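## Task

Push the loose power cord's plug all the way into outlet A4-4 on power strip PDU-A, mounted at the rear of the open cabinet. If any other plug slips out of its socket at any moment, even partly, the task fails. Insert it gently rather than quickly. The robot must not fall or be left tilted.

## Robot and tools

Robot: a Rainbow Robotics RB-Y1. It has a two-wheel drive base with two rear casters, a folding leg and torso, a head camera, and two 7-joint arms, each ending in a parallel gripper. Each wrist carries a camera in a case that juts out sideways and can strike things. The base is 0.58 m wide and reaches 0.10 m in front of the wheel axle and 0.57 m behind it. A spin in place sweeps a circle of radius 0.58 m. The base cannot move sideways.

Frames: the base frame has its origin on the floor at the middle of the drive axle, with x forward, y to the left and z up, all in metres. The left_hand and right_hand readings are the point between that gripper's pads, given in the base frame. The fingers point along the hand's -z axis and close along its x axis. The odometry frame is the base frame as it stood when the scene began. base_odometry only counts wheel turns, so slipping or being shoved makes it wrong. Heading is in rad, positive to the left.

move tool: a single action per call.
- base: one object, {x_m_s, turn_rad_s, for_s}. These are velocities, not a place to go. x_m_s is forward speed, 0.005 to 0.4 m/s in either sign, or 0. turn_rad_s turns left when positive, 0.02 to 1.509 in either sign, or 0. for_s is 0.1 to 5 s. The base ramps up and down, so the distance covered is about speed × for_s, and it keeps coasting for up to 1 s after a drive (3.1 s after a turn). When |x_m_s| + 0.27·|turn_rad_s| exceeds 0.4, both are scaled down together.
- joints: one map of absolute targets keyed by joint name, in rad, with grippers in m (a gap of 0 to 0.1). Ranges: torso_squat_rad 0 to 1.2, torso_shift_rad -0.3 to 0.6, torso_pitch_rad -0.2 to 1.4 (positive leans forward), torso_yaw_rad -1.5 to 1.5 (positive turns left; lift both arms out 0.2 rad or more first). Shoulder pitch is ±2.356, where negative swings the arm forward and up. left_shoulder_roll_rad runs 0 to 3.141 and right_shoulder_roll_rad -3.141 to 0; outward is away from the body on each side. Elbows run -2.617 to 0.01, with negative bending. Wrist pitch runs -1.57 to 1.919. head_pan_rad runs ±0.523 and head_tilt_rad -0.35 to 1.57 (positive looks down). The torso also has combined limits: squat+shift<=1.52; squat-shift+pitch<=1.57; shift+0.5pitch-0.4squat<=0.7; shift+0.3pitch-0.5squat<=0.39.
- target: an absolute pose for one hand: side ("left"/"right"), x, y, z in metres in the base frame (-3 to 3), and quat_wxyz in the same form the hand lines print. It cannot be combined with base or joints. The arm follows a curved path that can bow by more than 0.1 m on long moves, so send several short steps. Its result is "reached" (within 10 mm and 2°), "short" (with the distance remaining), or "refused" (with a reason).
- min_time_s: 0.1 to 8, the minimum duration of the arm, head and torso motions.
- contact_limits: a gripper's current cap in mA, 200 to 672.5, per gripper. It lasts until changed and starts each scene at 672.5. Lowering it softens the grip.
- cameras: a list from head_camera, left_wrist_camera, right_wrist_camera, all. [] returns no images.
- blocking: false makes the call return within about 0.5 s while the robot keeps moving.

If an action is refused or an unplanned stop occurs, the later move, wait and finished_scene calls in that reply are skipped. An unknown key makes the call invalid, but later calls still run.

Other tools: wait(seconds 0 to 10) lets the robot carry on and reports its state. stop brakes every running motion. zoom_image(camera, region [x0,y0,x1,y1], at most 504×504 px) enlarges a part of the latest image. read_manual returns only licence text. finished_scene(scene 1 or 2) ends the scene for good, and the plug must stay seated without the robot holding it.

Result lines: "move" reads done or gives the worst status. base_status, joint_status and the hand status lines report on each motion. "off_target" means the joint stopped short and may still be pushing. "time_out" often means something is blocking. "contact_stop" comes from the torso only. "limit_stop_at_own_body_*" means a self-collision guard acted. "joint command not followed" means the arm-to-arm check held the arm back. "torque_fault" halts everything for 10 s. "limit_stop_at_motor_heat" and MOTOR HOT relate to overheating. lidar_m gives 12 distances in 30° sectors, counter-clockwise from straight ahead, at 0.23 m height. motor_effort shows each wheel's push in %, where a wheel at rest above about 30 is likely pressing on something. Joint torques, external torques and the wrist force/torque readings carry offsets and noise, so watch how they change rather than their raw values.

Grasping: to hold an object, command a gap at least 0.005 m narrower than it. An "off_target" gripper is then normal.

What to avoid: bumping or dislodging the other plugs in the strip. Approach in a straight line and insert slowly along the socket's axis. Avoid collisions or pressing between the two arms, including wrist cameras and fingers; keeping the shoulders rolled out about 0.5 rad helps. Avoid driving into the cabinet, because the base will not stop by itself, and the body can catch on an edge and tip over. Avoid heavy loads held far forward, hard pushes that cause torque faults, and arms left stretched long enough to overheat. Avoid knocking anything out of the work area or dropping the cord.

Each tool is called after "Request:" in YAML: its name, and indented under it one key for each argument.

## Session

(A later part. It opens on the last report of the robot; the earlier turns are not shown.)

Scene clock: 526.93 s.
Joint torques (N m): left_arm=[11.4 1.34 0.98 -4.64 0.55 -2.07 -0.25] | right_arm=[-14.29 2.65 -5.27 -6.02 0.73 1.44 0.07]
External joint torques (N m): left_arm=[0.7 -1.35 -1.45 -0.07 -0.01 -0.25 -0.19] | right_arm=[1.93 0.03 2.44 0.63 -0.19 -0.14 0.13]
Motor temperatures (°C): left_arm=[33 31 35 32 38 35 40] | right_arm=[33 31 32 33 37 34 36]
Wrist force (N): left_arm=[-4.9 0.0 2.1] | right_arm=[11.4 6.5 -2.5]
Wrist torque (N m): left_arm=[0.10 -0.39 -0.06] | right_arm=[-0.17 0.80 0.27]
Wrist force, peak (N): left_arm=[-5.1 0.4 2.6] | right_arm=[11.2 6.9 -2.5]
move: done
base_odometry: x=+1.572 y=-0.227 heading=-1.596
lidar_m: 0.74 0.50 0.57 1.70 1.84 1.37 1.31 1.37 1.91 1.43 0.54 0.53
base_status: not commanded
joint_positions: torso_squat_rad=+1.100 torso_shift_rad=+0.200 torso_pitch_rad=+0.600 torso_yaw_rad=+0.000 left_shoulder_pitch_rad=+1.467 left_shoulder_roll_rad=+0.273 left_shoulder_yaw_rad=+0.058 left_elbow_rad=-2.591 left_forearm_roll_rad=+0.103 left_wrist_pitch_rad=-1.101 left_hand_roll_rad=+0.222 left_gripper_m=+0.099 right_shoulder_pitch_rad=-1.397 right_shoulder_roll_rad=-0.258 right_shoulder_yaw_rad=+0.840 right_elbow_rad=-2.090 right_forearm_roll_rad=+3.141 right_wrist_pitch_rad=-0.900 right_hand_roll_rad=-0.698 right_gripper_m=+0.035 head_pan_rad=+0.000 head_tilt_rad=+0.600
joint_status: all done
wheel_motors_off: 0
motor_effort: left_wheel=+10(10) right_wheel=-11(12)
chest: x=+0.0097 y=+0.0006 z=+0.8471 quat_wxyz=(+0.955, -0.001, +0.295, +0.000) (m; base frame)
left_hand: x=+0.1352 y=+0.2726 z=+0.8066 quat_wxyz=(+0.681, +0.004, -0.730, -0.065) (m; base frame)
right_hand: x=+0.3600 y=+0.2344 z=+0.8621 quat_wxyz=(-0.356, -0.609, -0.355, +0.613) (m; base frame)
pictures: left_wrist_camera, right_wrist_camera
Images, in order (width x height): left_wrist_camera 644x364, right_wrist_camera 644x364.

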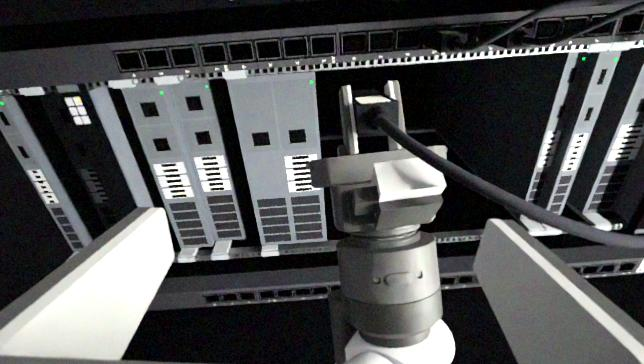

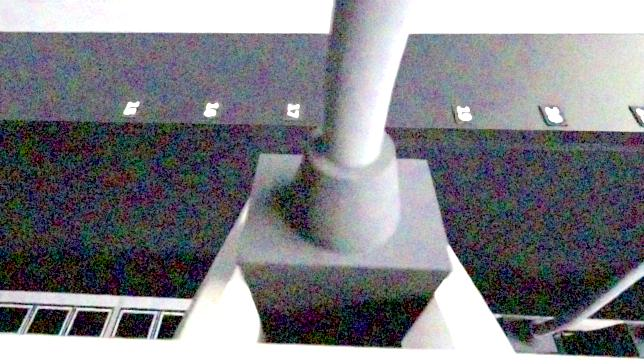

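Request:
move:
  base: {"x_m_s":0.1,"for_s":1.7}
  cameras: []

Request:
move:
  target: {"side":"right","x":0.37,"y":0.25,"z":0.868,"quat_wxyz":[0.380,0.596,0.380,-0.596]}
  min_time_s: 2
  cameras: ["left_wrist_camera","right_wrist_camera"]

Request:
zoom_image:
  camera: "left_wrist_camera"
  region: [250, 20, 554, 200]

Request:
zoom_image:
  camera: "right_wrist_camera"
  region: [150, 40, 644, 364]

Scene clock: 547.37 s.
Joint torques (N m): left_arm=[11.5 1.85 1.7 -4.17 0.56 -2.11 -0.27] | right_arm=[-14.67 2.73 -5.88 -6.46 0.85 1.57 0.1]
External joint torques (N m): left_arm=[0.8 -0.84 -0.73 0.4 0 -0.29 -0.22] | right_arm=[1.54 0.1 1.83 0.19 -0.07 0 0.16]
Motor temperatures (°C): left_arm=[33 31 35 32 38 35 40] | right_arm=[33 31 32 33 37 34 36]
Wrist force (N): left_arm=[-4.8 0.1 2.2] | right_arm=[10.7 5.9 -2.2]
Wrist torque (N m): left_arm=[0.11 -0.39 -0.07] | right_arm=[-0.14 0.76 0.30]
Wrist force, peak (N): left_arm=[-5.1 -0.1 2.2] | right_arm=[11.6 7.1 -2.5]
move: done
base_odometry: x=+1.568 y=-0.397 heading=-1.596
lidar_m: 0.57 0.48 0.39 0.99 2.08 1.54 1.49 1.54 2.16 0.82 0.41 0.51
base_status: done (sent for 1.7 of 1.7 s)
joint_positions: torso_squat_rad=+1.100 torso_shift_rad=+0.200 torso_pitch_rad=+0.600 torso_yaw_rad=+0.000 left_shoulder_pitch_rad=+1.467 left_shoulder_roll_rad=+0.273 left_shoulder_yaw_rad=+0.058 left_elbow_rad=-2.591 left_forearm_roll_rad=+0.103 left_wrist_pitch_rad=-1.101 left_hand_roll_rad=+0.222 left_gripper_m=+0.099 right_shoulder_pitch_rad=-1.397 right_shoulder_roll_rad=-0.259 right_shoulder_yaw_rad=+0.840 right_elbow_rad=-2.090 right_forearm_roll_rad=+3.141 right_wrist_pitch_rad=-0.900 right_hand_roll_rad=-0.698 right_gripper_m=+0.035 head_pan_rad=+0.000 head_tilt_rad=+0.600
joint_status: not commanded
wheel_motors_off: 0
motor_effort: left_wheel=+9(30) right_wheel=-3(26)
chest: x=+0.0098 y=+0.0006 z=+0.8471 quat_wxyz=(+0.955, -0.001, +0.296, +0.000) (m; base frame)
left_hand: x=+0.1353 y=+0.2726 z=+0.8066 quat_wxyz=(+0.681, +0.004, -0.730, -0.065) (m; base frame)
right_hand: x=+0.3600 y=+0.2345 z=+0.8619 quat_wxyz=(-0.356, -0.609, -0.355, +0.613) (m; base frame)
pictures: none
No camera images: "cameras" was empty.

Scene clock: 549.70 s.
Joint torques (N m): left_arm=[11.76 1.2 1 -4.25 0.66 -2.01 -0.33] | right_arm=[-18.19 0.87 -9.43 -5.62 0.52 1.99 0.27]
External joint torques (N m): left_arm=[1.06 -1.49 -1.43 0.33 0.1 -0.2 -0.28] | right_arm=[-0.71 -0.8 -0.91 0.79 -0.23 0.37 0.32]
Motor temperatures (°C): left_arm=[33 31 35 32 38 35 40] | right_arm=[33 31 32 33 37 34 36]
Wrist force (N): left_arm=[-4.9 -0.1 2.3] | right_arm=[11.4 6.2 -2.5]
Wrist torque (N m): left_arm=[0.12 -0.38 -0.07] | right_arm=[-0.16 0.84 0.30]
Wrist force, peak (N): left_arm=[-4.9 0.2 2.5] | right_arm=[11.3 6.9 -3.0]
move: done
base_odometry: x=+1.568 y=-0.397 heading=-1.596
lidar_m: 0.57 0.48 0.38 0.98 2.08 1.55 1.48 1.55 2.16 0.82 0.41 0.52
base_status: not commanded
joint_positions: torso_squat_rad=+1.100 torso_shift_rad=+0.200 torso_pitch_rad=+0.600 torso_yaw_rad=+0.000 left_shoulder_pitch_rad=+1.467 left_shoulder_roll_rad=+0.273 left_shoulder_yaw_rad=+0.058 left_elbow_rad=-2.591 left_forearm_roll_rad=+0.103 left_wrist_pitch_rad=-1.101 left_hand_roll_rad=+0.222 left_gripper_m=+0.099 right_shoulder_pitch_rad=-1.470 right_shoulder_roll_rad=-0.286 right_shoulder_yaw_rad=+0.822 right_elbow_rad=-1.990 right_forearm_roll_rad=+3.006 right_wrist_pitch_rad=-0.773 right_hand_roll_rad=-0.667 right_gripper_m=+0.035 head_pan_rad=+0.000 head_tilt_rad=+0.600
joint_status: all done
wheel_motors_off: 0
motor_effort: left_wheel=+9(9) right_wheel=-3(4)
chest: x=+0.0098 y=+0.0006 z=+0.8471 quat_wxyz=(+0.955, -0.001, +0.296, +0.000) (m; base frame)
left_hand: x=+0.1353 y=+0.2726 z=+0.8066 quat_wxyz=(+0.681, +0.004, -0.730, -0.065) (m; base frame)
right_hand: x=+0.3699 y=+0.2499 z=+0.8679 quat_wxyz=(-0.380, -0.596, -0.380, +0.597) (m; base frame)
right_hand_status: reached (checked arc, planned for 2.0 s): 0 mm and 0.1 deg off.
pictures: left_wrist_camera, right_wrist_camera
Images, in order (width x height): left_wrist_camera 644x364, right_wrist_camera 644x364.

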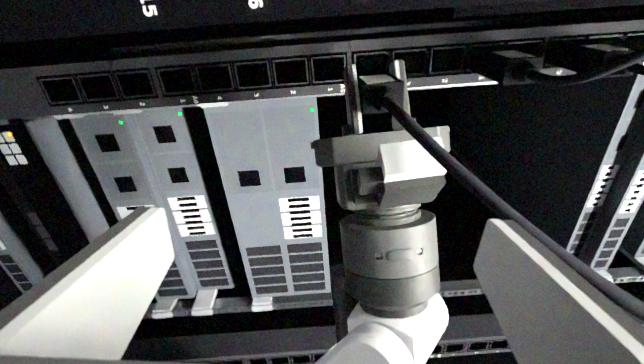

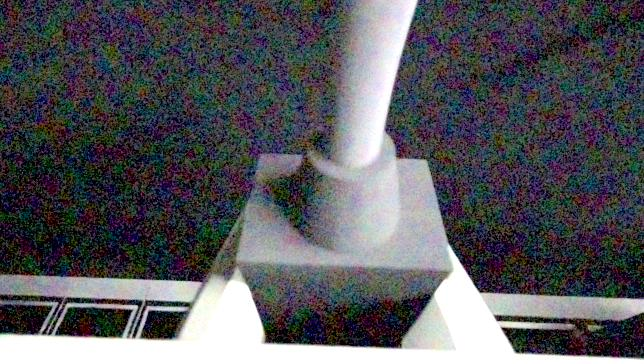

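Scaled by 1.658 from the camera's 644x364 image, which has a finer 1265x715 frame.

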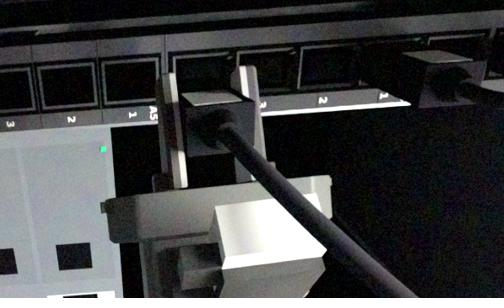

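Scaled by 1.020 from the camera's 644x364 image, which has a finer 1265x715 frame.

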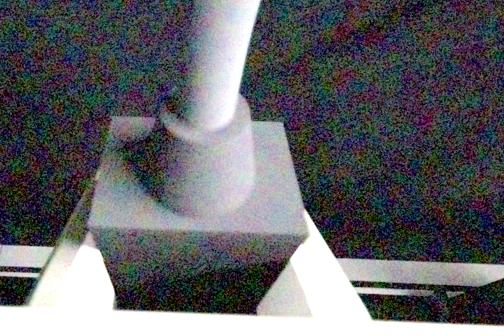

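Request:
move:
  target: {"side":"right","x":0.41,"y":0.23,"z":0.874,"quat_wxyz":[0.380,0.596,0.380,-0.596]}
  min_time_s: 3
  cameras: ["left_wrist_camera","right_wrist_camera"]

Request:
zoom_image:
  camera: "left_wrist_camera"
  region: [300, 20, 552, 162]

Request:
zoom_image:
  camera: "right_wrist_camera"
  region: [150, 40, 644, 364]

Scene clock: 567.00 s.
Joint torques (N m): left_arm=[11.09 1.33 1.48 -4.12 0.51 -2.05 -0.3] | right_arm=[-22.18 -19.19 -32.47 10.7 9.02 -1.53 0.64]
External joint torques (N m): left_arm=[0.39 -1.36 -0.95 0.46 -0.05 -0.23 -0.24] | right_arm=[-3.3 -18.9 -23.11 16.6 8.41 -3.18 0.69]
Motor temperatures (°C): left_arm=[33 31 35 32 38 35 40] | right_arm=[33 31 32 33 37 34 36]
Wrist force (N): left_arm=[-4.8 0.1 2.1] | right_arm=[30.4 -45.6 21.0]
Wrist torque (N m): left_arm=[0.09 -0.38 -0.07] | right_arm=[-0.42 0.58 -0.05]
Wrist force, peak (N): left_arm=[-5.0 0.2 2.4] | right_arm=[30.3 -46.0 21.3]
move: done
base_odometry: x=+1.568 y=-0.397 heading=-1.595
lidar_m: 0.57 0.48 0.39 0.99 2.08 1.54 1.48 1.55 2.16 0.82 0.42 0.52
base_status: not commanded
joint_positions: torso_squat_rad=+1.100 torso_shift_rad=+0.200 torso_pitch_rad=+0.599 torso_yaw_rad=+0.000 left_shoulder_pitch_rad=+1.467 left_shoulder_roll_rad=+0.273 left_shoulder_yaw_rad=+0.058 left_elbow_rad=-2.591 left_forearm_roll_rad=+0.103 left_wrist_pitch_rad=-1.101 left_hand_roll_rad=+0.222 left_gripper_m=+0.099 right_shoulder_pitch_rad=-1.517 right_shoulder_roll_rad=-0.393 right_shoulder_yaw_rad=+0.785 right_elbow_rad=-1.934 right_forearm_roll_rad=+2.863 right_wrist_pitch_rad=-0.668 right_hand_roll_rad=-0.640 right_gripper_m=+0.035 head_pan_rad=+0.000 head_tilt_rad=+0.600
joint_status: all done
wheel_motors_off: 0
motor_effort: left_wheel=+22(22) right_wheel=+0(3)
chest: x=+0.0094 y=+0.0007 z=+0.8471 quat_wxyz=(+0.955, -0.001, +0.295, +0.000) (m; base frame)
left_hand: x=+0.1349 y=+0.2727 z=+0.8067 quat_wxyz=(+0.681, +0.004, -0.730, -0.065) (m; base frame)
right_hand: x=+0.4046 y=+0.2326 z=+0.8735 quat_wxyz=(-0.382, -0.594, -0.384, +0.595) (m; base frame)
right_hand_status: reached (checked arc, planned for 3.0 s): 6 mm and 0.6 deg off.
pictures: left_wrist_camera, right_wrist_camera
Images, in order (width x height): left_wrist_camera 644x364, right_wrist_camera 644x364.

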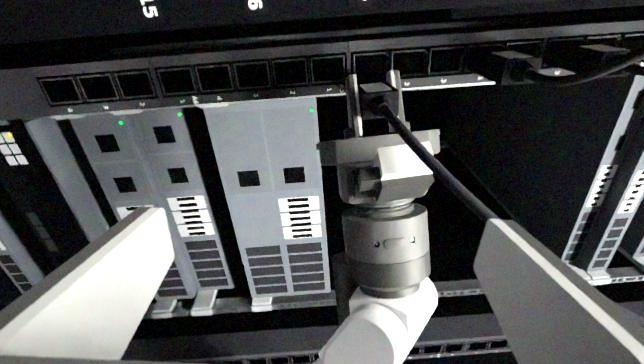

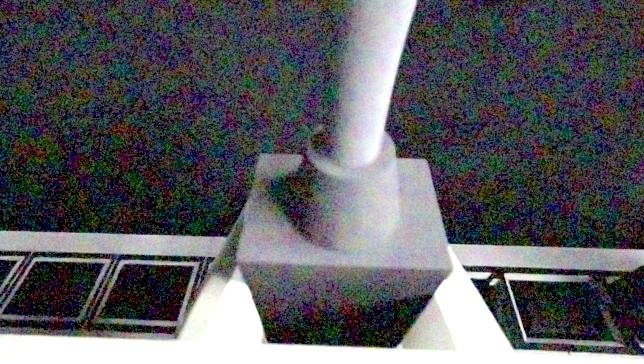

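Scaled by 2.000 from the camera's 644x364 image, which has a finer 1265x715 frame.

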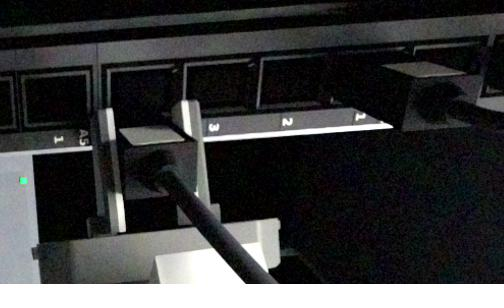

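Scaled by 1.020 from the camera's 644x364 image, which has a finer 1265x715 frame.

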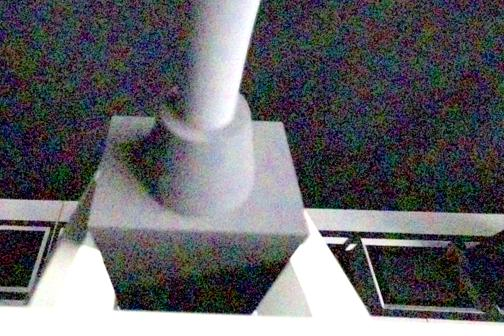

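Request:
move:
  target: {"side":"right","x":0.385,"y":0.229,"z":0.874,"quat_wxyz":[0.380,0.596,0.380,-0.596]}
  min_time_s: 1.5
  cameras: []

Request:
move:
  target: {"side":"right","x":0.385,"y":0.229,"z":0.883,"quat_wxyz":[0.380,0.596,0.380,-0.596]}
  min_time_s: 1.5
  cameras: ["left_wrist_camera","right_wrist_camera"]

Request:
zoom_image:
  camera: "left_wrist_camera"
  region: [300, 20, 552, 162]

Request:
zoom_image:
  camera: "right_wrist_camera"
  region: [0, 200, 300, 364]

Request:
zoom_image:
  camera: "right_wrist_camera"
  region: [344, 200, 644, 364]

Scene clock: 621.00 s.
Joint torques (N m): left_arm=[11.33 1.28 1.33 -4.24 0.53 -2.11 -0.27] | right_arm=[-15.57 1.67 -6.6 -6.44 0.91 1.48 -0.51]
External joint torques (N m): left_arm=[0.63 -1.41 -1.1 0.33 -0.04 -0.3 -0.21] | right_arm=[2.4 1.33 2.34 -0.49 0.19 -0.14 -0.46]
Motor temperatures (°C): left_arm=[33 31 35 32 38 35 40] | right_arm=[34 32 35 34 40 34 36]
Wrist force (N): left_arm=[-4.9 0.1 2.4] | right_arm=[11.5 6.4 -2.3]
Wrist torque (N m): left_arm=[0.10 -0.38 -0.07] | right_arm=[-0.15 0.84 0.27]
Wrist force, peak (N): left_arm=[-5.0 0.0 2.4] | right_arm=[30.3 -46.3 21.7]
move: done
base_odometry: x=+1.568 y=-0.397 heading=-1.596
lidar_m: 0.58 0.48 0.39 0.98 2.09 1.55 1.48 1.55 2.16 0.82 0.42 0.53
base_status: not commanded
joint_positions: torso_squat_rad=+1.100 torso_shift_rad=+0.200 torso_pitch_rad=+0.600 torso_yaw_rad=+0.000 left_shoulder_pitch_rad=+1.467 left_shoulder_roll_rad=+0.273 left_shoulder_yaw_rad=+0.058 left_elbow_rad=-2.591 left_forearm_roll_rad=+0.103 left_wrist_pitch_rad=-1.101 left_hand_roll_rad=+0.222 left_gripper_m=+0.099 right_shoulder_pitch_rad=-1.481 right_shoulder_roll_rad=-0.375 right_shoulder_yaw_rad=+0.791 right_elbow_rad=-2.018 right_forearm_roll_rad=+2.925 right_wrist_pitch_rad=-0.745 right_hand_roll_rad=-0.660 right_gripper_m=+0.035 head_pan_rad=+0.000 head_tilt_rad=+0.600
joint_status: all done
wheel_motors_off: 0
motor_effort: left_wheel=+11(23) right_wheel=-1(2)
chest: x=+0.0097 y=+0.0006 z=+0.8471 quat_wxyz=(+0.955, -0.001, +0.295, +0.000) (m; base frame)
left_hand: x=+0.1351 y=+0.2727 z=+0.8067 quat_wxyz=(+0.681, +0.004, -0.730, -0.065) (m; base frame)
right_hand: x=+0.3855 y=+0.2288 z=+0.8741 quat_wxyz=(-0.380, -0.596, -0.380, +0.596) (m; base frame)
right_hand_status: reached (checked arc, planned for 1.5 s): 1 mm and 0.0 deg off.
pictures: none
No camera images: "cameras" was empty.

Scene clock: 622.83 s.
Joint torques (N m): left_arm=[11.31 1.52 1.62 -4.4 0.61 -2.2 -0.31] | right_arm=[-18.89 0.61 -9.94 -6.32 0.37 1.46 -0.51]
External joint torques (N m): left_arm=[0.62 -1.17 -0.81 0.18 0.05 -0.38 -0.26] | right_arm=[-0.81 0.45 -0.93 -0.6 -0.38 -0.15 -0.46]
Motor temperatures (°C): left_arm=[33 31 35 32 38 35 40] | right_arm=[34 32 35 34 40 34 36]
Wrist force (N): left_arm=[-4.9 0.0 2.3] | right_arm=[11.7 6.3 -1.8]
Wrist torque (N m): left_arm=[0.11 -0.38 -0.07] | right_arm=[-0.15 0.92 0.31]
Wrist force, peak (N): left_arm=[-5.0 0.0 2.3] | right_arm=[12.1 6.8 -1.6]
move: done
base_odometry: x=+1.568 y=-0.397 heading=-1.596
lidar_m: 0.57 0.48 0.39 0.99 2.09 1.55 1.48 1.54 2.16 0.81 0.42 0.52
base_status: not commanded
joint_positions: torso_squat_rad=+1.100 torso_shift_rad=+0.200 torso_pitch_rad=+0.600 torso_yaw_rad=+0.000 left_shoulder_pitch_rad=+1.467 left_shoulder_roll_rad=+0.273 left_shoulder_yaw_rad=+0.058 left_elbow_rad=-2.591 left_forearm_roll_rad=+0.103 left_wrist_pitch_rad=-1.101 left_hand_roll_rad=+0.222 left_gripper_m=+0.099 right_shoulder_pitch_rad=-1.504 right_shoulder_roll_rad=-0.375 right_shoulder_yaw_rad=+0.781 right_elbow_rad=-2.024 right_forearm_roll_rad=+2.908 right_wrist_pitch_rad=-0.766 right_hand_roll_rad=-0.663 right_gripper_m=+0.035 head_pan_rad=+0.000 head_tilt_rad=+0.600
joint_status: all done
wheel_motors_off: 0
motor_effort: left_wheel=+12(12) right_wheel=-1(2)
chest: x=+0.0097 y=+0.0006 z=+0.8471 quat_wxyz=(+0.955, -0.001, +0.295, +0.000) (m; base frame)
left_hand: x=+0.1351 y=+0.2727 z=+0.8067 quat_wxyz=(+0.681, +0.004, -0.730, -0.065) (m; base frame)
right_hand: x=+0.3848 y=+0.2290 z=+0.8826 quat_wxyz=(-0.380, -0.596, -0.380, +0.596) (m; base frame)
right_hand_status: reached (checked arc, planned for 1.5 s): 0 mm and 0.0 deg off.
pictures: left_wrist_camera, right_wrist_camera
Images, in order (width x height): left_wrist_camera 644x364, right_wrist_camera 644x364.

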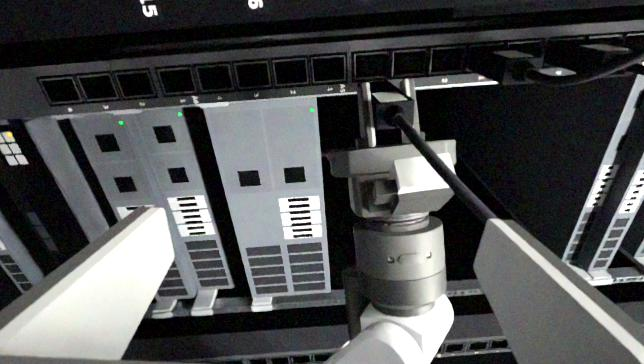

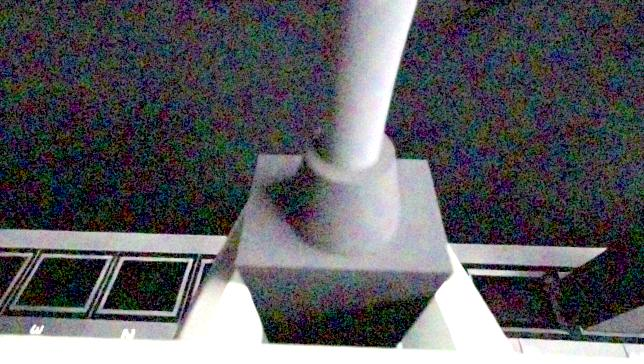

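Scaled by 2.000 from the camera's 644x364 image, which has a finer 1265x715 frame.

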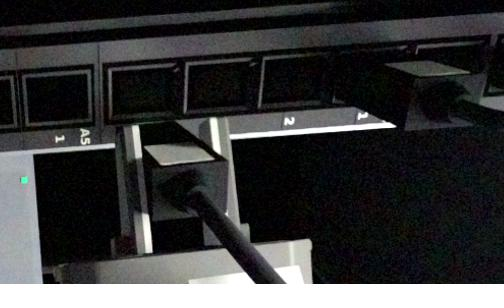

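Scaled by 1.680 from the camera's 644x364 image, which has a finer 1265x715 frame.

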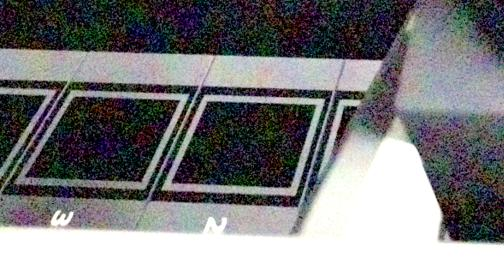

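Scaled by 1.680 from the camera's 644x364 image, which has a finer 1265x715 frame.

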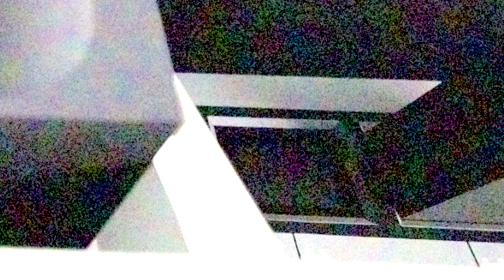

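Request:
move:
  target: {"side":"right","x":0.375,"y":0.265,"z":0.8815,"quat_wxyz":[0.380,0.596,0.380,-0.596]}
  min_time_s: 2
  cameras: ["left_wrist_camera","right_wrist_camera"]

Request:
zoom_image:
  camera: "left_wrist_camera"
  region: [300, 20, 552, 162]

Request:
zoom_image:
  camera: "right_wrist_camera"
  region: [140, 80, 644, 364]

Scene clock: 659.40 s.
Joint torques (N m): left_arm=[11.34 1.88 0.99 -4.28 0.56 -2.12 -0.24] | right_arm=[-18.79 2.54 -6.17 -5.37 1 1.44 -0.56]
External joint torques (N m): left_arm=[0.64 -0.8 -1.44 0.3 -0.01 -0.3 -0.19] | right_arm=[-0.65 1.14 2.64 0.79 0.23 -0.16 -0.5]
Motor temperatures (°C): left_arm=[33 31 35 32 38 35 40] | right_arm=[34 31 33 33 37 34 36]
Wrist force (N): left_arm=[-4.9 0.1 2.2] | right_arm=[11.4 6.4 -2.0]
Wrist torque (N m): left_arm=[0.10 -0.38 -0.07] | right_arm=[-0.21 0.87 0.31]
Wrist force, peak (N): left_arm=[-5.3 0.0 2.3] | right_arm=[12.4 6.9 -2.3]
move: done
base_odometry: x=+1.568 y=-0.397 heading=-1.596
lidar_m: 0.57 0.49 0.39 0.99 2.09 1.54 1.48 1.55 2.16 0.82 0.42 0.52
base_status: not commanded
joint_positions: torso_squat_rad=+1.100 torso_shift_rad=+0.200 torso_pitch_rad=+0.600 torso_yaw_rad=+0.000 left_shoulder_pitch_rad=+1.467 left_shoulder_roll_rad=+0.273 left_shoulder_yaw_rad=+0.058 left_elbow_rad=-2.591 left_forearm_roll_rad=+0.103 left_wrist_pitch_rad=-1.101 left_hand_roll_rad=+0.222 left_gripper_m=+0.099 right_shoulder_pitch_rad=-1.540 right_shoulder_roll_rad=-0.255 right_shoulder_yaw_rad=+0.813 right_elbow_rad=-1.925 right_forearm_roll_rad=+2.985 right_wrist_pitch_rad=-0.778 right_hand_roll_rad=-0.678 right_gripper_m=+0.035 head_pan_rad=+0.000 head_tilt_rad=+0.600
joint_status: all done
wheel_motors_off: 0
motor_effort: left_wheel=+12(12) right_wheel=-2(2)
chest: x=+0.0097 y=+0.0006 z=+0.8471 quat_wxyz=(+0.955, -0.001, +0.295, +0.000) (m; base frame)
left_hand: x=+0.1351 y=+0.2727 z=+0.8067 quat_wxyz=(+0.681, +0.004, -0.730, -0.065) (m; base frame)
right_hand: x=+0.3750 y=+0.2646 z=+0.8815 quat_wxyz=(-0.380, -0.596, -0.380, +0.596) (m; base frame)
right_hand_status: reached (checked arc, planned for 2.0 s): 0 mm and 0.0 deg off.
pictures: left_wrist_camera, right_wrist_camera
Images, in order (width x height): left_wrist_camera 644x364, right_wrist_camera 644x364.

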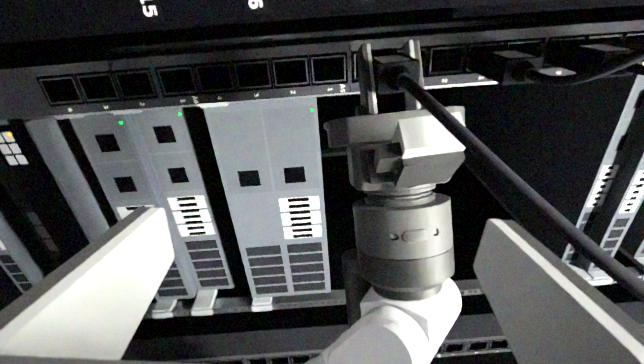

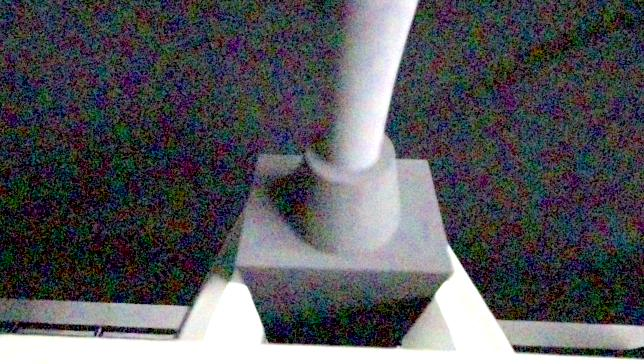

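Scaled by 2.000 from the camera's 644x364 image, which has a finer 1265x715 frame.

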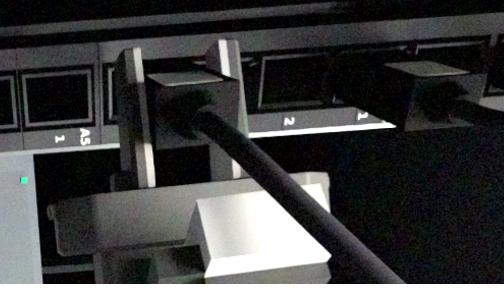

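Scaled by 1.000.

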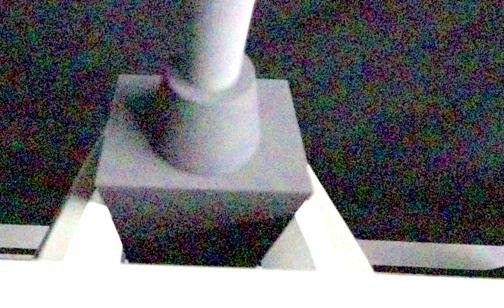

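Request:
move:
  target: {"side":"right","x":0.38,"y":0.25,"z":0.883,"quat_wxyz":[0.380,0.596,0.380,-0.596]}
  min_time_s: 1.5
  cameras: []

Request:
move:
  target: {"side":"right","x":0.402,"y":0.25,"z":0.883,"quat_wxyz":[0.380,0.596,0.380,-0.596]}
  min_time_s: 2
  cameras: ["left_wrist_camera","right_wrist_camera"]

Request:
zoom_image:
  camera: "left_wrist_camera"
  region: [300, 20, 552, 162]

Scene clock: 668.87 s.
Joint torques (N m): left_arm=[11.22 1.7 1.19 -4.3 0.5 -2.06 -0.38] | right_arm=[-15.7 0.22 -9.94 -6.51 0.51 1.98 0.3]
External joint torques (N m): left_arm=[0.52 -0.99 -1.24 0.28 -0.07 -0.24 -0.32] | right_arm=[2.49 -0.65 -1.02 -0.55 -0.25 0.38 0.35]
Motor temperatures (°C): left_arm=[33 31 35 32 38 35 40] | right_arm=[34 31 33 33 37 34 36]
Wrist force (N): left_arm=[-5.0 -0.1 2.1] | right_arm=[11.5 7.0 -2.1]
Wrist torque (N m): left_arm=[0.11 -0.40 -0.07] | right_arm=[-0.25 0.82 0.32]
Wrist force, peak (N): left_arm=[-5.0 0.1 2.4] | right_arm=[12.3 6.9 -2.4]
move: done
base_odometry: x=+1.568 y=-0.397 heading=-1.596
lidar_m: 0.58 0.48 0.39 0.99 2.08 1.54 1.48 1.55 2.16 0.82 0.42 0.52
base_status: not commanded
joint_positions: torso_squat_rad=+1.100 torso_shift_rad=+0.200 torso_pitch_rad=+0.600 torso_yaw_rad=+0.000 left_shoulder_pitch_rad=+1.467 left_shoulder_roll_rad=+0.273 left_shoulder_yaw_rad=+0.058 left_elbow_rad=-2.591 left_forearm_roll_rad=+0.103 left_wrist_pitch_rad=-1.101 left_hand_roll_rad=+0.222 left_gripper_m=+0.099 right_shoulder_pitch_rad=-1.531 right_shoulder_roll_rad=-0.301 right_shoulder_yaw_rad=+0.800 right_elbow_rad=-1.962 right_forearm_roll_rad=+2.953 right_wrist_pitch_rad=-0.775 right_hand_roll_rad=-0.672 right_gripper_m=+0.035 head_pan_rad=+0.000 head_tilt_rad=+0.600
joint_status: all done
wheel_motors_off: 0
motor_effort: left_wheel=+11(12) right_wheel=-2(2)
chest: x=+0.0097 y=+0.0006 z=+0.8471 quat_wxyz=(+0.955, -0.001, +0.295, +0.000) (m; base frame)
left_hand: x=+0.1351 y=+0.2727 z=+0.8067 quat_wxyz=(+0.681, +0.004, -0.730, -0.065) (m; base frame)
right_hand: x=+0.3797 y=+0.2511 z=+0.8831 quat_wxyz=(-0.380, -0.597, -0.380, +0.596) (m; base frame)
right_hand_status: reached (checked arc, planned for 1.5 s): 1 mm and 0.1 deg off.
pictures: none
No camera images: "cameras" was empty.

Scene clock: 671.20 s.
Joint torques (N m): left_arm=[11.33 1.38 1.28 -4.34 0.6 -2.05 -0.37] | right_arm=[-20.07 -3.46 -13.42 -2.99 1.76 1.55 0.36]
External joint torques (N m): left_arm=[0.63 -1.31 -1.15 0.24 0.03 -0.23 -0.32] | right_arm=[-1.01 -3.61 -4.14 2.93 1.09 -0.08 0.42]
Motor temperatures (°C): left_arm=[33 31 35 32 38 35 40] | right_arm=[34 31 33 33 37 34 36]
Wrist force (N): left_arm=[-4.9 0.0 2.1] | right_arm=[14.7 -1.7 2.3]
Wrist torque (N m): left_arm=[0.11 -0.38 -0.06] | right_arm=[-0.08 0.85 0.20]
Wrist force, peak (N): left_arm=[-5.0 0.2 2.3] | right_arm=[15.7 -2.6 2.1]
move: done
base_odometry: x=+1.568 y=-0.397 heading=-1.596
lidar_m: 0.57 0.49 0.39 0.98 2.08 1.54 1.48 1.55 2.16 0.83 0.41 0.52
base_status: not commanded
joint_positions: torso_squat_rad=+1.100 torso_shift_rad=+0.200 torso_pitch_rad=+0.600 torso_yaw_rad=+0.000 left_shoulder_pitch_rad=+1.467 left_shoulder_roll_rad=+0.273 left_shoulder_yaw_rad=+0.058 left_elbow_rad=-2.591 left_forearm_roll_rad=+0.103 left_wrist_pitch_rad=-1.101 left_hand_roll_rad=+0.222 left_gripper_m=+0.099 right_shoulder_pitch_rad=-1.559 right_shoulder_roll_rad=-0.330 right_shoulder_yaw_rad=+0.787 right_elbow_rad=-1.892 right_forearm_roll_rad=+2.894 right_wrist_pitch_rad=-0.705 right_hand_roll_rad=-0.653 right_gripper_m=+0.035 head_pan_rad=+0.000 head_tilt_rad=+0.600
joint_status: all done
wheel_motors_off: 0
motor_effort: left_wheel=+12(12) right_wheel=-2(2)
chest: x=+0.0097 y=+0.0006 z=+0.8471 quat_wxyz=(+0.955, -0.001, +0.295, +0.000) (m; base frame)
left_hand: x=+0.1351 y=+0.2727 z=+0.8067 quat_wxyz=(+0.681, +0.004, -0.730, -0.065) (m; base frame)
right_hand: x=+0.4011 y=+0.2504 z=+0.8827 quat_wxyz=(-0.381, -0.596, -0.381, +0.596) (m; base frame)
right_hand_status: reached (checked arc, planned for 2.0 s): 1 mm and 0.1 deg off.
pictures: left_wrist_camera, right_wrist_camera
Images, in order (width x height): left_wrist_camera 644x364, right_wrist_camera 644x364.

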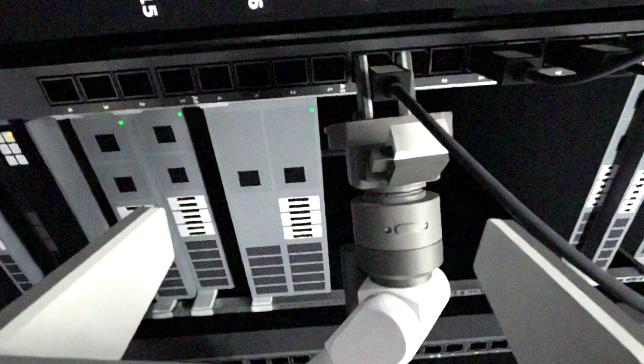

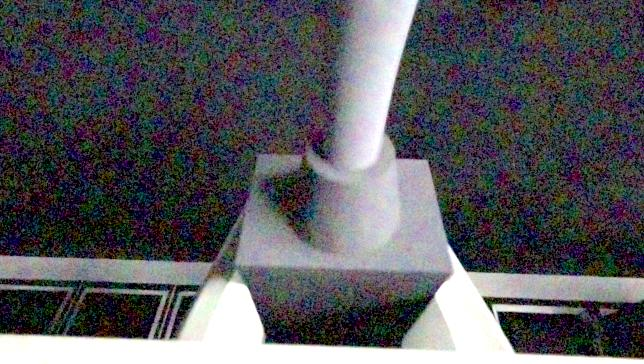

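Scaled by 2.000 from the camera's 644x364 image, which has a finer 1265x715 frame.

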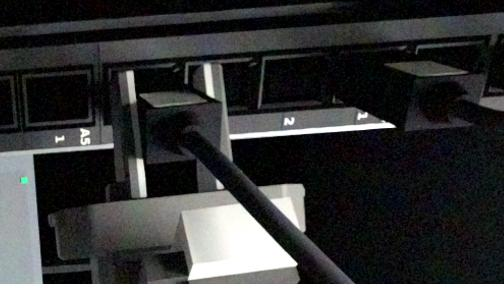

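Request:
move:
  target: {"side":"right","x":0.402,"y":0.25,"z":0.886,"quat_wxyz":[0.380,0.596,0.380,-0.596]}
  min_time_s: 1.5
  cameras: []

Request:
move:
  target: {"side":"right","x":0.405,"y":0.249,"z":0.886,"quat_wxyz":[0.380,0.596,0.380,-0.596]}
  min_time_s: 1.5
  cameras: ["right_wrist_camera"]

Scene clock: 678.90 s.
Joint torques (N m): left_arm=[11.2 1.5 1.16 -4.22 0.65 -2.09 -0.29] | right_arm=[-22.41 -3.9 -16.54 -4.68 2.78 1.74 -0.15]
External joint torques (N m): left_arm=[0.51 -1.19 -1.27 0.35 0.08 -0.27 -0.24] | right_arm=[-3.31 -3.97 -7.23 1.17 2.11 0.11 -0.1]
Motor temperatures (°C): left_arm=[33 31 35 32 38 35 40] | right_arm=[34 31 33 33 37 34 36]
Wrist force (N): left_arm=[-4.9 0.1 2.1] | right_arm=[20.8 -3.3 4.1]
Wrist torque (N m): left_arm=[0.09 -0.40 -0.07] | right_arm=[-0.05 0.81 -0.04]
Wrist force, peak (N): left_arm=[-5.0 0.2 2.4] | right_arm=[20.8 -3.8 4.0]
move: done
base_odometry: x=+1.568 y=-0.397 heading=-1.596
lidar_m: 0.57 0.48 0.39 0.99 2.08 1.55 1.48 1.55 2.17 0.83 0.41 0.52
base_status: not commanded
joint_positions: torso_squat_rad=+1.100 torso_shift_rad=+0.200 torso_pitch_rad=+0.600 torso_yaw_rad=+0.000 left_shoulder_pitch_rad=+1.467 left_shoulder_roll_rad=+0.273 left_shoulder_yaw_rad=+0.058 left_elbow_rad=-2.591 left_forearm_roll_rad=+0.103 left_wrist_pitch_rad=-1.101 left_hand_roll_rad=+0.222 left_gripper_m=+0.099 right_shoulder_pitch_rad=-1.566 right_shoulder_roll_rad=-0.331 right_shoulder_yaw_rad=+0.784 right_elbow_rad=-1.893 right_forearm_roll_rad=+2.888 right_wrist_pitch_rad=-0.711 right_hand_roll_rad=-0.653 right_gripper_m=+0.035 head_pan_rad=+0.000 head_tilt_rad=+0.600
joint_status: all done
wheel_motors_off: 0
motor_effort: left_wheel=+12(12) right_wheel=-2(2)
chest: x=+0.0097 y=+0.0006 z=+0.8471 quat_wxyz=(+0.955, -0.001, +0.295, +0.000) (m; base frame)
left_hand: x=+0.1351 y=+0.2727 z=+0.8067 quat_wxyz=(+0.681, +0.004, -0.730, -0.065) (m; base frame)
right_hand: x=+0.4010 y=+0.2506 z=+0.8850 quat_wxyz=(-0.381, -0.595, -0.381, +0.596) (m; base frame)
right_hand_status: reached (checked arc, planned for 1.5 s): 1 mm and 0.2 deg off.
pictures: none
No camera images: "cameras" was empty.

Scene clock: 680.73 s.
Joint torques (N m): left_arm=[11 1.98 1.28 -4.26 0.52 -1.98 -0.21] | right_arm=[-23.7 -8.95 -21.16 2.16 5.24 1.53 0.79]
External joint torques (N m): left_arm=[0.3 -0.71 -1.15 0.32 -0.04 -0.16 -0.15] | right_arm=[-4.52 -8.93 -11.8 7.99 4.58 -0.11 0.84]
Motor temperatures (°C): left_arm=[33 31 35 32 38 35 40] | right_arm=[34 31 33 33 37 34 36]
Wrist force (N): left_arm=[-4.8 0.2 2.2] | right_arm=[26.8 -19.7 19.4]
Wrist torque (N m): left_arm=[0.09 -0.37 -0.06] | right_arm=[0.53 0.82 -0.19]
Wrist force, peak (N): left_arm=[-5.0 0.1 2.4] | right_arm=[26.9 -20.1 19.5]
move: done
base_odometry: x=+1.568 y=-0.397 heading=-1.596
lidar_m: 0.57 0.48 0.39 0.99 2.08 1.54 1.48 1.55 2.16 0.82 0.42 0.52
base_status: not commanded
joint_positions: torso_squat_rad=+1.100 torso_shift_rad=+0.200 torso_pitch_rad=+0.600 torso_yaw_rad=+0.000 left_shoulder_pitch_rad=+1.467 left_shoulder_roll_rad=+0.273 left_shoulder_yaw_rad=+0.058 left_elbow_rad=-2.591 left_forearm_roll_rad=+0.103 left_wrist_pitch_rad=-1.101 left_hand_roll_rad=+0.222 left_gripper_m=+0.099 right_shoulder_pitch_rad=-1.569 right_shoulder_roll_rad=-0.336 right_shoulder_yaw_rad=+0.784 right_elbow_rad=-1.888 right_forearm_roll_rad=+2.878 right_wrist_pitch_rad=-0.702 right_hand_roll_rad=-0.651 right_gripper_m=+0.035 head_pan_rad=+0.000 head_tilt_rad=+0.600
joint_status: all done
wheel_motors_off: 0
motor_effort: left_wheel=+13(14) right_wheel=-2(2)
chest: x=+0.0096 y=+0.0006 z=+0.8471 quat_wxyz=(+0.955, -0.001, +0.295, +0.000) (m; base frame)
left_hand: x=+0.1351 y=+0.2727 z=+0.8067 quat_wxyz=(+0.681, +0.004, -0.730, -0.065) (m; base frame)
right_hand: x=+0.4026 y=+0.2501 z=+0.8851 quat_wxyz=(-0.381, -0.595, -0.382, +0.596) (m; base frame)
right_hand_status: reached (checked arc, planned for 1.5 s): 3 mm and 0.3 deg off.
pictures: right_wrist_camera
Images, in order (width x height): right_wrist_camera 644x364.

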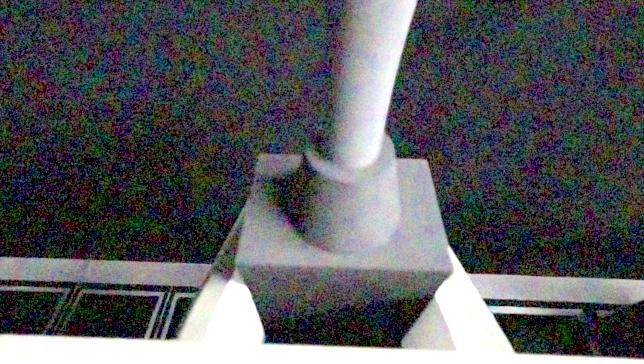

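Request:
move:
  target: {"side":"right","x":0.403,"y":0.250,"z":0.881,"quat_wxyz":[0.380,0.596,0.380,-0.596]}
  min_time_s: 1.5
  cameras: []

Request:
move:
  target: {"side":"right","x":0.403,"y":0.253,"z":0.881,"quat_wxyz":[0.380,0.596,0.380,-0.596]}
  min_time_s: 1.5
  cameras: []

Request:
move:
  target: {"side":"right","x":0.403,"y":0.256,"z":0.881,"quat_wxyz":[0.380,0.596,0.380,-0.596]}
  min_time_s: 1.5
  cameras: ["left_wrist_camera"]

Scene clock: 687.50 s.
Joint torques (N m): left_arm=[11.64 1.95 1.26 -4.3 0.54 -2.09 -0.35] | right_arm=[-13.15 -4 -8.88 -0.02 1.58 -0.36 -0.19]
External joint torques (N m): left_arm=[0.94 -0.74 -1.17 0.28 -0.03 -0.27 -0.3] | right_arm=[5.94 -4.14 0.4 5.92 0.92 -1.99 -0.13]
Motor temperatures (°C): left_arm=[33 31 35 32 38 35 40] | right_arm=[34 31 33 33 37 34 36]
Wrist force (N): left_arm=[-4.8 -0.1 2.1] | right_arm=[7.8 -5.8 2.9]
Wrist torque (N m): left_arm=[0.12 -0.38 -0.07] | right_arm=[-0.05 1.01 0.73]
Wrist force, peak (N): left_arm=[-5.1 0.0 2.2] | right_arm=[27.4 -20.2 19.5]
move: done
base_odometry: x=+1.568 y=-0.397 heading=-1.596
lidar_m: 0.57 0.48 0.38 0.99 2.08 1.54 1.48 1.55 2.15 0.82 0.42 0.52
base_status: not commanded
joint_positions: torso_squat_rad=+1.100 torso_shift_rad=+0.200 torso_pitch_rad=+0.600 torso_yaw_rad=+0.000 left_shoulder_pitch_rad=+1.467 left_shoulder_roll_rad=+0.273 left_shoulder_yaw_rad=+0.058 left_elbow_rad=-2.591 left_forearm_roll_rad=+0.103 left_wrist_pitch_rad=-1.101 left_hand_roll_rad=+0.222 left_gripper_m=+0.099 right_shoulder_pitch_rad=-1.558 right_shoulder_roll_rad=-0.331 right_shoulder_yaw_rad=+0.788 right_elbow_rad=-1.888 right_forearm_roll_rad=+2.895 right_wrist_pitch_rad=-0.697 right_hand_roll_rad=-0.651 right_gripper_m=+0.035 head_pan_rad=+0.000 head_tilt_rad=+0.600
joint_status: all done
wheel_motors_off: 0
motor_effort: left_wheel=+14(14) right_wheel=-1(2)
chest: x=+0.0096 y=+0.0006 z=+0.8471 quat_wxyz=(+0.955, -0.001, +0.295, +0.000) (m; base frame)
left_hand: x=+0.1351 y=+0.2727 z=+0.8067 quat_wxyz=(+0.681, +0.004, -0.730, -0.065) (m; base frame)
right_hand: x=+0.4017 y=+0.2505 z=+0.8822 quat_wxyz=(-0.381, -0.596, -0.381, +0.595) (m; base frame)
right_hand_status: reached (checked arc, planned for 1.5 s): 2 mm and 0.2 deg off.
pictures: none
No camera images: "cameras" was empty.

Scene clock: 689.33 s.
Joint torques (N m): left_arm=[11.18 1.89 0.82 -4.12 0.65 -2.12 -0.28] | right_arm=[-18.27 -0.96 -7.77 -2.61 1.33 0.92 -0.58]
External joint torques (N m): left_arm=[0.49 -0.8 -1.61 0.46 0.09 -0.31 -0.23] | right_arm=[0.86 -1.17 1.49 3.38 0.67 -0.71 -0.52]
Motor temperatures (°C): left_arm=[33 31 35 32 38 35 40] | right_arm=[34 31 33 33 37 34 36]
Wrist force (N): left_arm=[-4.8 0.1 2.2] | right_arm=[10.1 1.2 0.2]
Wrist torque (N m): left_arm=[0.09 -0.37 -0.07] | right_arm=[-0.23 1.00 0.39]
Wrist force, peak (N): left_arm=[-4.9 0.2 2.3] | right_arm=[11.8 -2.0 -5.1]
move: done
base_odometry: x=+1.568 y=-0.397 heading=-1.596
lidar_m: 0.58 0.48 0.39 0.99 2.07 1.55 1.48 1.55 2.16 0.83 0.42 0.52
base_status: not commanded
joint_positions: torso_squat_rad=+1.100 torso_shift_rad=+0.200 torso_pitch_rad=+0.600 torso_yaw_rad=+0.000 left_shoulder_pitch_rad=+1.467 left_shoulder_roll_rad=+0.273 left_shoulder_yaw_rad=+0.058 left_elbow_rad=-2.591 left_forearm_roll_rad=+0.103 left_wrist_pitch_rad=-1.101 left_hand_roll_rad=+0.222 left_gripper_m=+0.099 right_shoulder_pitch_rad=-1.560 right_shoulder_roll_rad=-0.322 right_shoulder_yaw_rad=+0.789 right_elbow_rad=-1.877 right_forearm_roll_rad=+2.899 right_wrist_pitch_rad=-0.695 right_hand_roll_rad=-0.651 right_gripper_m=+0.035 head_pan_rad=+0.000 head_tilt_rad=+0.600
joint_status: all done
wheel_motors_off: 0
motor_effort: left_wheel=+13(14) right_wheel=-2(3)
chest: x=+0.0096 y=+0.0006 z=+0.8471 quat_wxyz=(+0.955, -0.001, +0.295, +0.000) (m; base frame)
left_hand: x=+0.1351 y=+0.2727 z=+0.8067 quat_wxyz=(+0.681, +0.004, -0.730, -0.065) (m; base frame)
right_hand: x=+0.4025 y=+0.2531 z=+0.8814 quat_wxyz=(-0.380, -0.596, -0.381, +0.596) (m; base frame)
right_hand_status: reached (checked arc, planned for 1.5 s): 1 mm and 0.1 deg off.
pictures: none
No camera images: "cameras" was empty.

Scene clock: 691.17 s.
Joint torques (N m): left_arm=[11.19 1.8 1.2 -4.15 0.47 -2.11 -0.27] | right_arm=[-18.48 0.76 -6.2 -1.78 0.77 1.14 -0.17]
External joint torques (N m): left_arm=[0.49 -0.89 -1.24 0.43 -0.09 -0.3 -0.22] | right_arm=[0.69 0.48 3.05 4.24 0.12 -0.5 -0.12]
Motor temperatures (°C): left_arm=[33 31 35 32 38 35 40] | right_arm=[34 31 33 33 37 34 36]
Wrist force (N): left_arm=[-4.8 0.2 2.2] | right_arm=[9.0 2.4 9.5]
Wrist torque (N m): left_arm=[0.09 -0.37 -0.06] | right_arm=[0.28 1.04 0.36]
Wrist force, peak (N): left_arm=[-5.1 0.2 2.3] | right_arm=[9.4 2.0 10.1]
move: done
base_odometry: x=+1.568 y=-0.397 heading=-1.596
lidar_m: 0.57 0.48 0.39 0.98 2.07 1.54 1.48 1.55 2.16 0.83 0.42 0.52
base_status: not commanded
joint_positions: torso_squat_rad=+1.100 torso_shift_rad=+0.200 torso_pitch_rad=+0.600 torso_yaw_rad=+0.000 left_shoulder_pitch_rad=+1.467 left_shoulder_roll_rad=+0.273 left_shoulder_yaw_rad=+0.058 left_elbow_rad=-2.591 left_forearm_roll_rad=+0.103 left_wrist_pitch_rad=-1.101 left_hand_roll_rad=+0.222 left_gripper_m=+0.099 right_shoulder_pitch_rad=-1.564 right_shoulder_roll_rad=-0.313 right_shoulder_yaw_rad=+0.790 right_elbow_rad=-1.866 right_forearm_roll_rad=+2.903 right_wrist_pitch_rad=-0.694 right_hand_roll_rad=-0.651 right_gripper_m=+0.035 head_pan_rad=+0.000 head_tilt_rad=+0.600
joint_status: all done
wheel_motors_off: 0
motor_effort: left_wheel=+13(13) right_wheel=-2(3)
chest: x=+0.0096 y=+0.0005 z=+0.8471 quat_wxyz=(+0.955, -0.001, +0.295, +0.000) (m; base frame)
left_hand: x=+0.1351 y=+0.2726 z=+0.8067 quat_wxyz=(+0.681, +0.004, -0.730, -0.065) (m; base frame)
right_hand: x=+0.4028 y=+0.2557 z=+0.8816 quat_wxyz=(-0.380, -0.597, -0.381, +0.596) (m; base frame)
right_hand_status: reached (checked arc, planned for 1.5 s): 1 mm and 0.1 deg off.
pictures: left_wrist_camera
Images, in order (width x height): left_wrist_camera 644x364.

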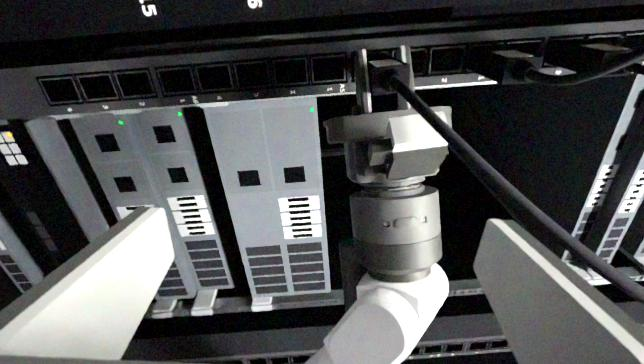

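Request:
move:
  target: {"side":"right","x":0.408,"y":0.254,"z":0.882,"quat_wxyz":[0.380,0.596,0.380,-0.596]}
  min_time_s: 1.5
  cameras: []

Request:
move:
  target: {"side":"right","x":0.408,"y":0.254,"z":0.8845,"quat_wxyz":[0.380,0.596,0.380,-0.596]}
  min_time_s: 1.5
  cameras: []

Request:
move:
  target: {"side":"right","x":0.408,"y":0.254,"z":0.8795,"quat_wxyz":[0.380,0.596,0.380,-0.596]}
  min_time_s: 1.5
  cameras: []

Scene clock: 698.30 s.
Joint torques (N m): left_arm=[11.23 1.75 1.07 -4.37 0.41 -2.04 -0.3] | right_arm=[-18.47 -5.9 -13.04 1.99 1.6 -0.05 0.24]
External joint torques (N m): left_arm=[0.53 -0.94 -1.37 0.21 -0.16 -0.23 -0.25] | right_arm=[0.87 -5.98 -3.7 7.95 0.97 -1.68 0.29]
Motor temperatures (°C): left_arm=[33 31 35 32 38 35 40] | right_arm=[34 31 33 33 37 34 36]
Wrist force (N): left_arm=[-4.9 0.1 2.3] | right_arm=[11.2 -8.6 15.0]
Wrist torque (N m): left_arm=[0.09 -0.37 -0.07] | right_arm=[0.40 1.28 0.32]
Wrist force, peak (N): left_arm=[-5.0 0.0 2.4] | right_arm=[12.0 -5.3 19.3]
move: done
base_odometry: x=+1.568 y=-0.397 heading=-1.596
lidar_m: 0.58 0.48 0.39 0.99 2.08 1.55 1.48 1.55 2.16 0.83 0.42 0.52
base_status: not commanded
joint_positions: torso_squat_rad=+1.100 torso_shift_rad=+0.200 torso_pitch_rad=+0.600 torso_yaw_rad=+0.000 left_shoulder_pitch_rad=+1.467 left_shoulder_roll_rad=+0.273 left_shoulder_yaw_rad=+0.058 left_elbow_rad=-2.591 left_forearm_roll_rad=+0.103 left_wrist_pitch_rad=-1.101 left_hand_roll_rad=+0.222 left_gripper_m=+0.099 right_shoulder_pitch_rad=-1.572 right_shoulder_roll_rad=-0.323 right_shoulder_yaw_rad=+0.788 right_elbow_rad=-1.857 right_forearm_roll_rad=+2.886 right_wrist_pitch_rad=-0.681 right_hand_roll_rad=-0.647 right_gripper_m=+0.035 head_pan_rad=+0.000 head_tilt_rad=+0.600
joint_status: all done
wheel_motors_off: 0
motor_effort: left_wheel=+12(13) right_wheel=-1(2)
chest: x=+0.0096 y=+0.0005 z=+0.8471 quat_wxyz=(+0.955, -0.001, +0.295, +0.000) (m; base frame)
left_hand: x=+0.1351 y=+0.2725 z=+0.8068 quat_wxyz=(+0.681, +0.004, -0.730, -0.065) (m; base frame)
right_hand: x=+0.4063 y=+0.2546 z=+0.8826 quat_wxyz=(-0.381, -0.596, -0.382, +0.595) (m; base frame)
right_hand_status: reached (checked arc, planned for 1.5 s): 2 mm and 0.2 deg off.
pictures: none
No camera images: "cameras" was empty.

Scene clock: 700.13 s.
Joint torques (N m): left_arm=[10.67 1.57 1.33 -4.17 0.65 -1.98 -0.28] | right_arm=[-22.38 -5.2 -16.84 -0.05 3.14 0.99 0.01]
External joint torques (N m): left_arm=[-0.03 -1.13 -1.11 0.41 0.09 -0.16 -0.23] | right_arm=[-3.01 -5.22 -7.47 5.86 2.49 -0.65 0.07]
Motor temperatures (°C): left_arm=[33 31 35 32 38 35 40] | right_arm=[34 31 33 33 37 34 36]
Wrist force (N): left_arm=[-4.8 0.1 2.1] | right_arm=[20.0 -9.8 17.5]
Wrist torque (N m): left_arm=[0.09 -0.38 -0.06] | right_arm=[0.54 1.07 -0.23]
Wrist force, peak (N): left_arm=[-5.1 0.1 2.4] | right_arm=[20.4 -9.4 17.7]
move: done
base_odometry: x=+1.568 y=-0.397 heading=-1.596
lidar_m: 0.58 0.48 0.39 0.99 2.07 1.54 1.48 1.55 2.16 0.82 0.42 0.52
base_status: not commanded
joint_positions: torso_squat_rad=+1.100 torso_shift_rad=+0.200 torso_pitch_rad=+0.600 torso_yaw_rad=+0.000 left_shoulder_pitch_rad=+1.467 left_shoulder_roll_rad=+0.273 left_shoulder_yaw_rad=+0.058 left_elbow_rad=-2.591 left_forearm_roll_rad=+0.103 left_wrist_pitch_rad=-1.101 left_hand_roll_rad=+0.222 left_gripper_m=+0.099 right_shoulder_pitch_rad=-1.578 right_shoulder_roll_rad=-0.324 right_shoulder_yaw_rad=+0.786 right_elbow_rad=-1.857 right_forearm_roll_rad=+2.880 right_wrist_pitch_rad=-0.686 right_hand_roll_rad=-0.648 right_gripper_m=+0.035 head_pan_rad=+0.000 head_tilt_rad=+0.600
joint_status: all done
wheel_motors_off: 0
motor_effort: left_wheel=+12(12) right_wheel=+0(1)
chest: x=+0.0096 y=+0.0005 z=+0.8471 quat_wxyz=(+0.955, -0.001, +0.295, +0.000) (m; base frame)
left_hand: x=+0.1351 y=+0.2725 z=+0.8068 quat_wxyz=(+0.681, +0.004, -0.730, -0.065) (m; base frame)
right_hand: x=+0.4064 y=+0.2547 z=+0.8839 quat_wxyz=(-0.381, -0.595, -0.381, +0.596) (m; base frame)
right_hand_status: reached (checked arc, planned for 1.5 s): 2 mm and 0.2 deg off.
pictures: none
No camera images: "cameras" was empty.

Scene clock: 701.97 s.
Joint torques (N m): left_arm=[11.09 1.52 1.51 -4.09 0.52 -1.99 -0.33] | right_arm=[-11.41 -3.92 -6.28 2.49 0.89 -1.33 -0.05]
External joint torques (N m): left_arm=[0.4 -1.17 -0.92 0.49 -0.05 -0.17 -0.28] | right_arm=[7.92 -4.03 3.05 8.49 0.27 -2.96 0.01]
Motor temperatures (°C): left_arm=[33 31 35 32 38 35 40] | right_arm=[34 31 33 33 37 34 36]
Wrist force (N): left_arm=[-4.8 0.1 2.2] | right_arm=[2.7 -5.1 7.7]
Wrist torque (N m): left_arm=[0.09 -0.38 -0.07] | right_arm=[0.01 1.37 0.62]
Wrist force, peak (N): left_arm=[-5.0 0.2 2.3] | right_arm=[20.6 -9.9 18.3]
move: done
base_odometry: x=+1.568 y=-0.397 heading=-1.596
lidar_m: 0.57 0.48 0.39 0.98 2.08 1.54 1.48 1.55 2.16 0.82 0.42 0.52
base_status: not commanded
joint_positions: torso_squat_rad=+1.100 torso_shift_rad=+0.200 torso_pitch_rad=+0.599 torso_yaw_rad=+0.000 left_shoulder_pitch_rad=+1.467 left_shoulder_roll_rad=+0.273 left_shoulder_yaw_rad=+0.058 left_elbow_rad=-2.591 left_forearm_roll_rad=+0.103 left_wrist_pitch_rad=-1.101 left_hand_roll_rad=+0.222 left_gripper_m=+0.099 right_shoulder_pitch_rad=-1.568 right_shoulder_roll_rad=-0.323 right_shoulder_yaw_rad=+0.789 right_elbow_rad=-1.855 right_forearm_roll_rad=+2.890 right_wrist_pitch_rad=-0.675 right_hand_roll_rad=-0.646 right_gripper_m=+0.035 head_pan_rad=+0.000 head_tilt_rad=+0.600
joint_status: all done
wheel_motors_off: 0
motor_effort: left_wheel=+12(12) right_wheel=-1(1)
chest: x=+0.0096 y=+0.0005 z=+0.8472 quat_wxyz=(+0.955, -0.001, +0.295, +0.000) (m; base frame)
left_hand: x=+0.1351 y=+0.2725 z=+0.8068 quat_wxyz=(+0.681, +0.004, -0.730, -0.065) (m; base frame)
right_hand: x=+0.4066 y=+0.2545 z=+0.8814 quat_wxyz=(-0.381, -0.597, -0.381, +0.594) (m; base frame)
right_hand_status: reached (checked arc, planned for 1.5 s): 2 mm and 0.3 deg off.
pictures: none
No camera images: "cameras" was empty.


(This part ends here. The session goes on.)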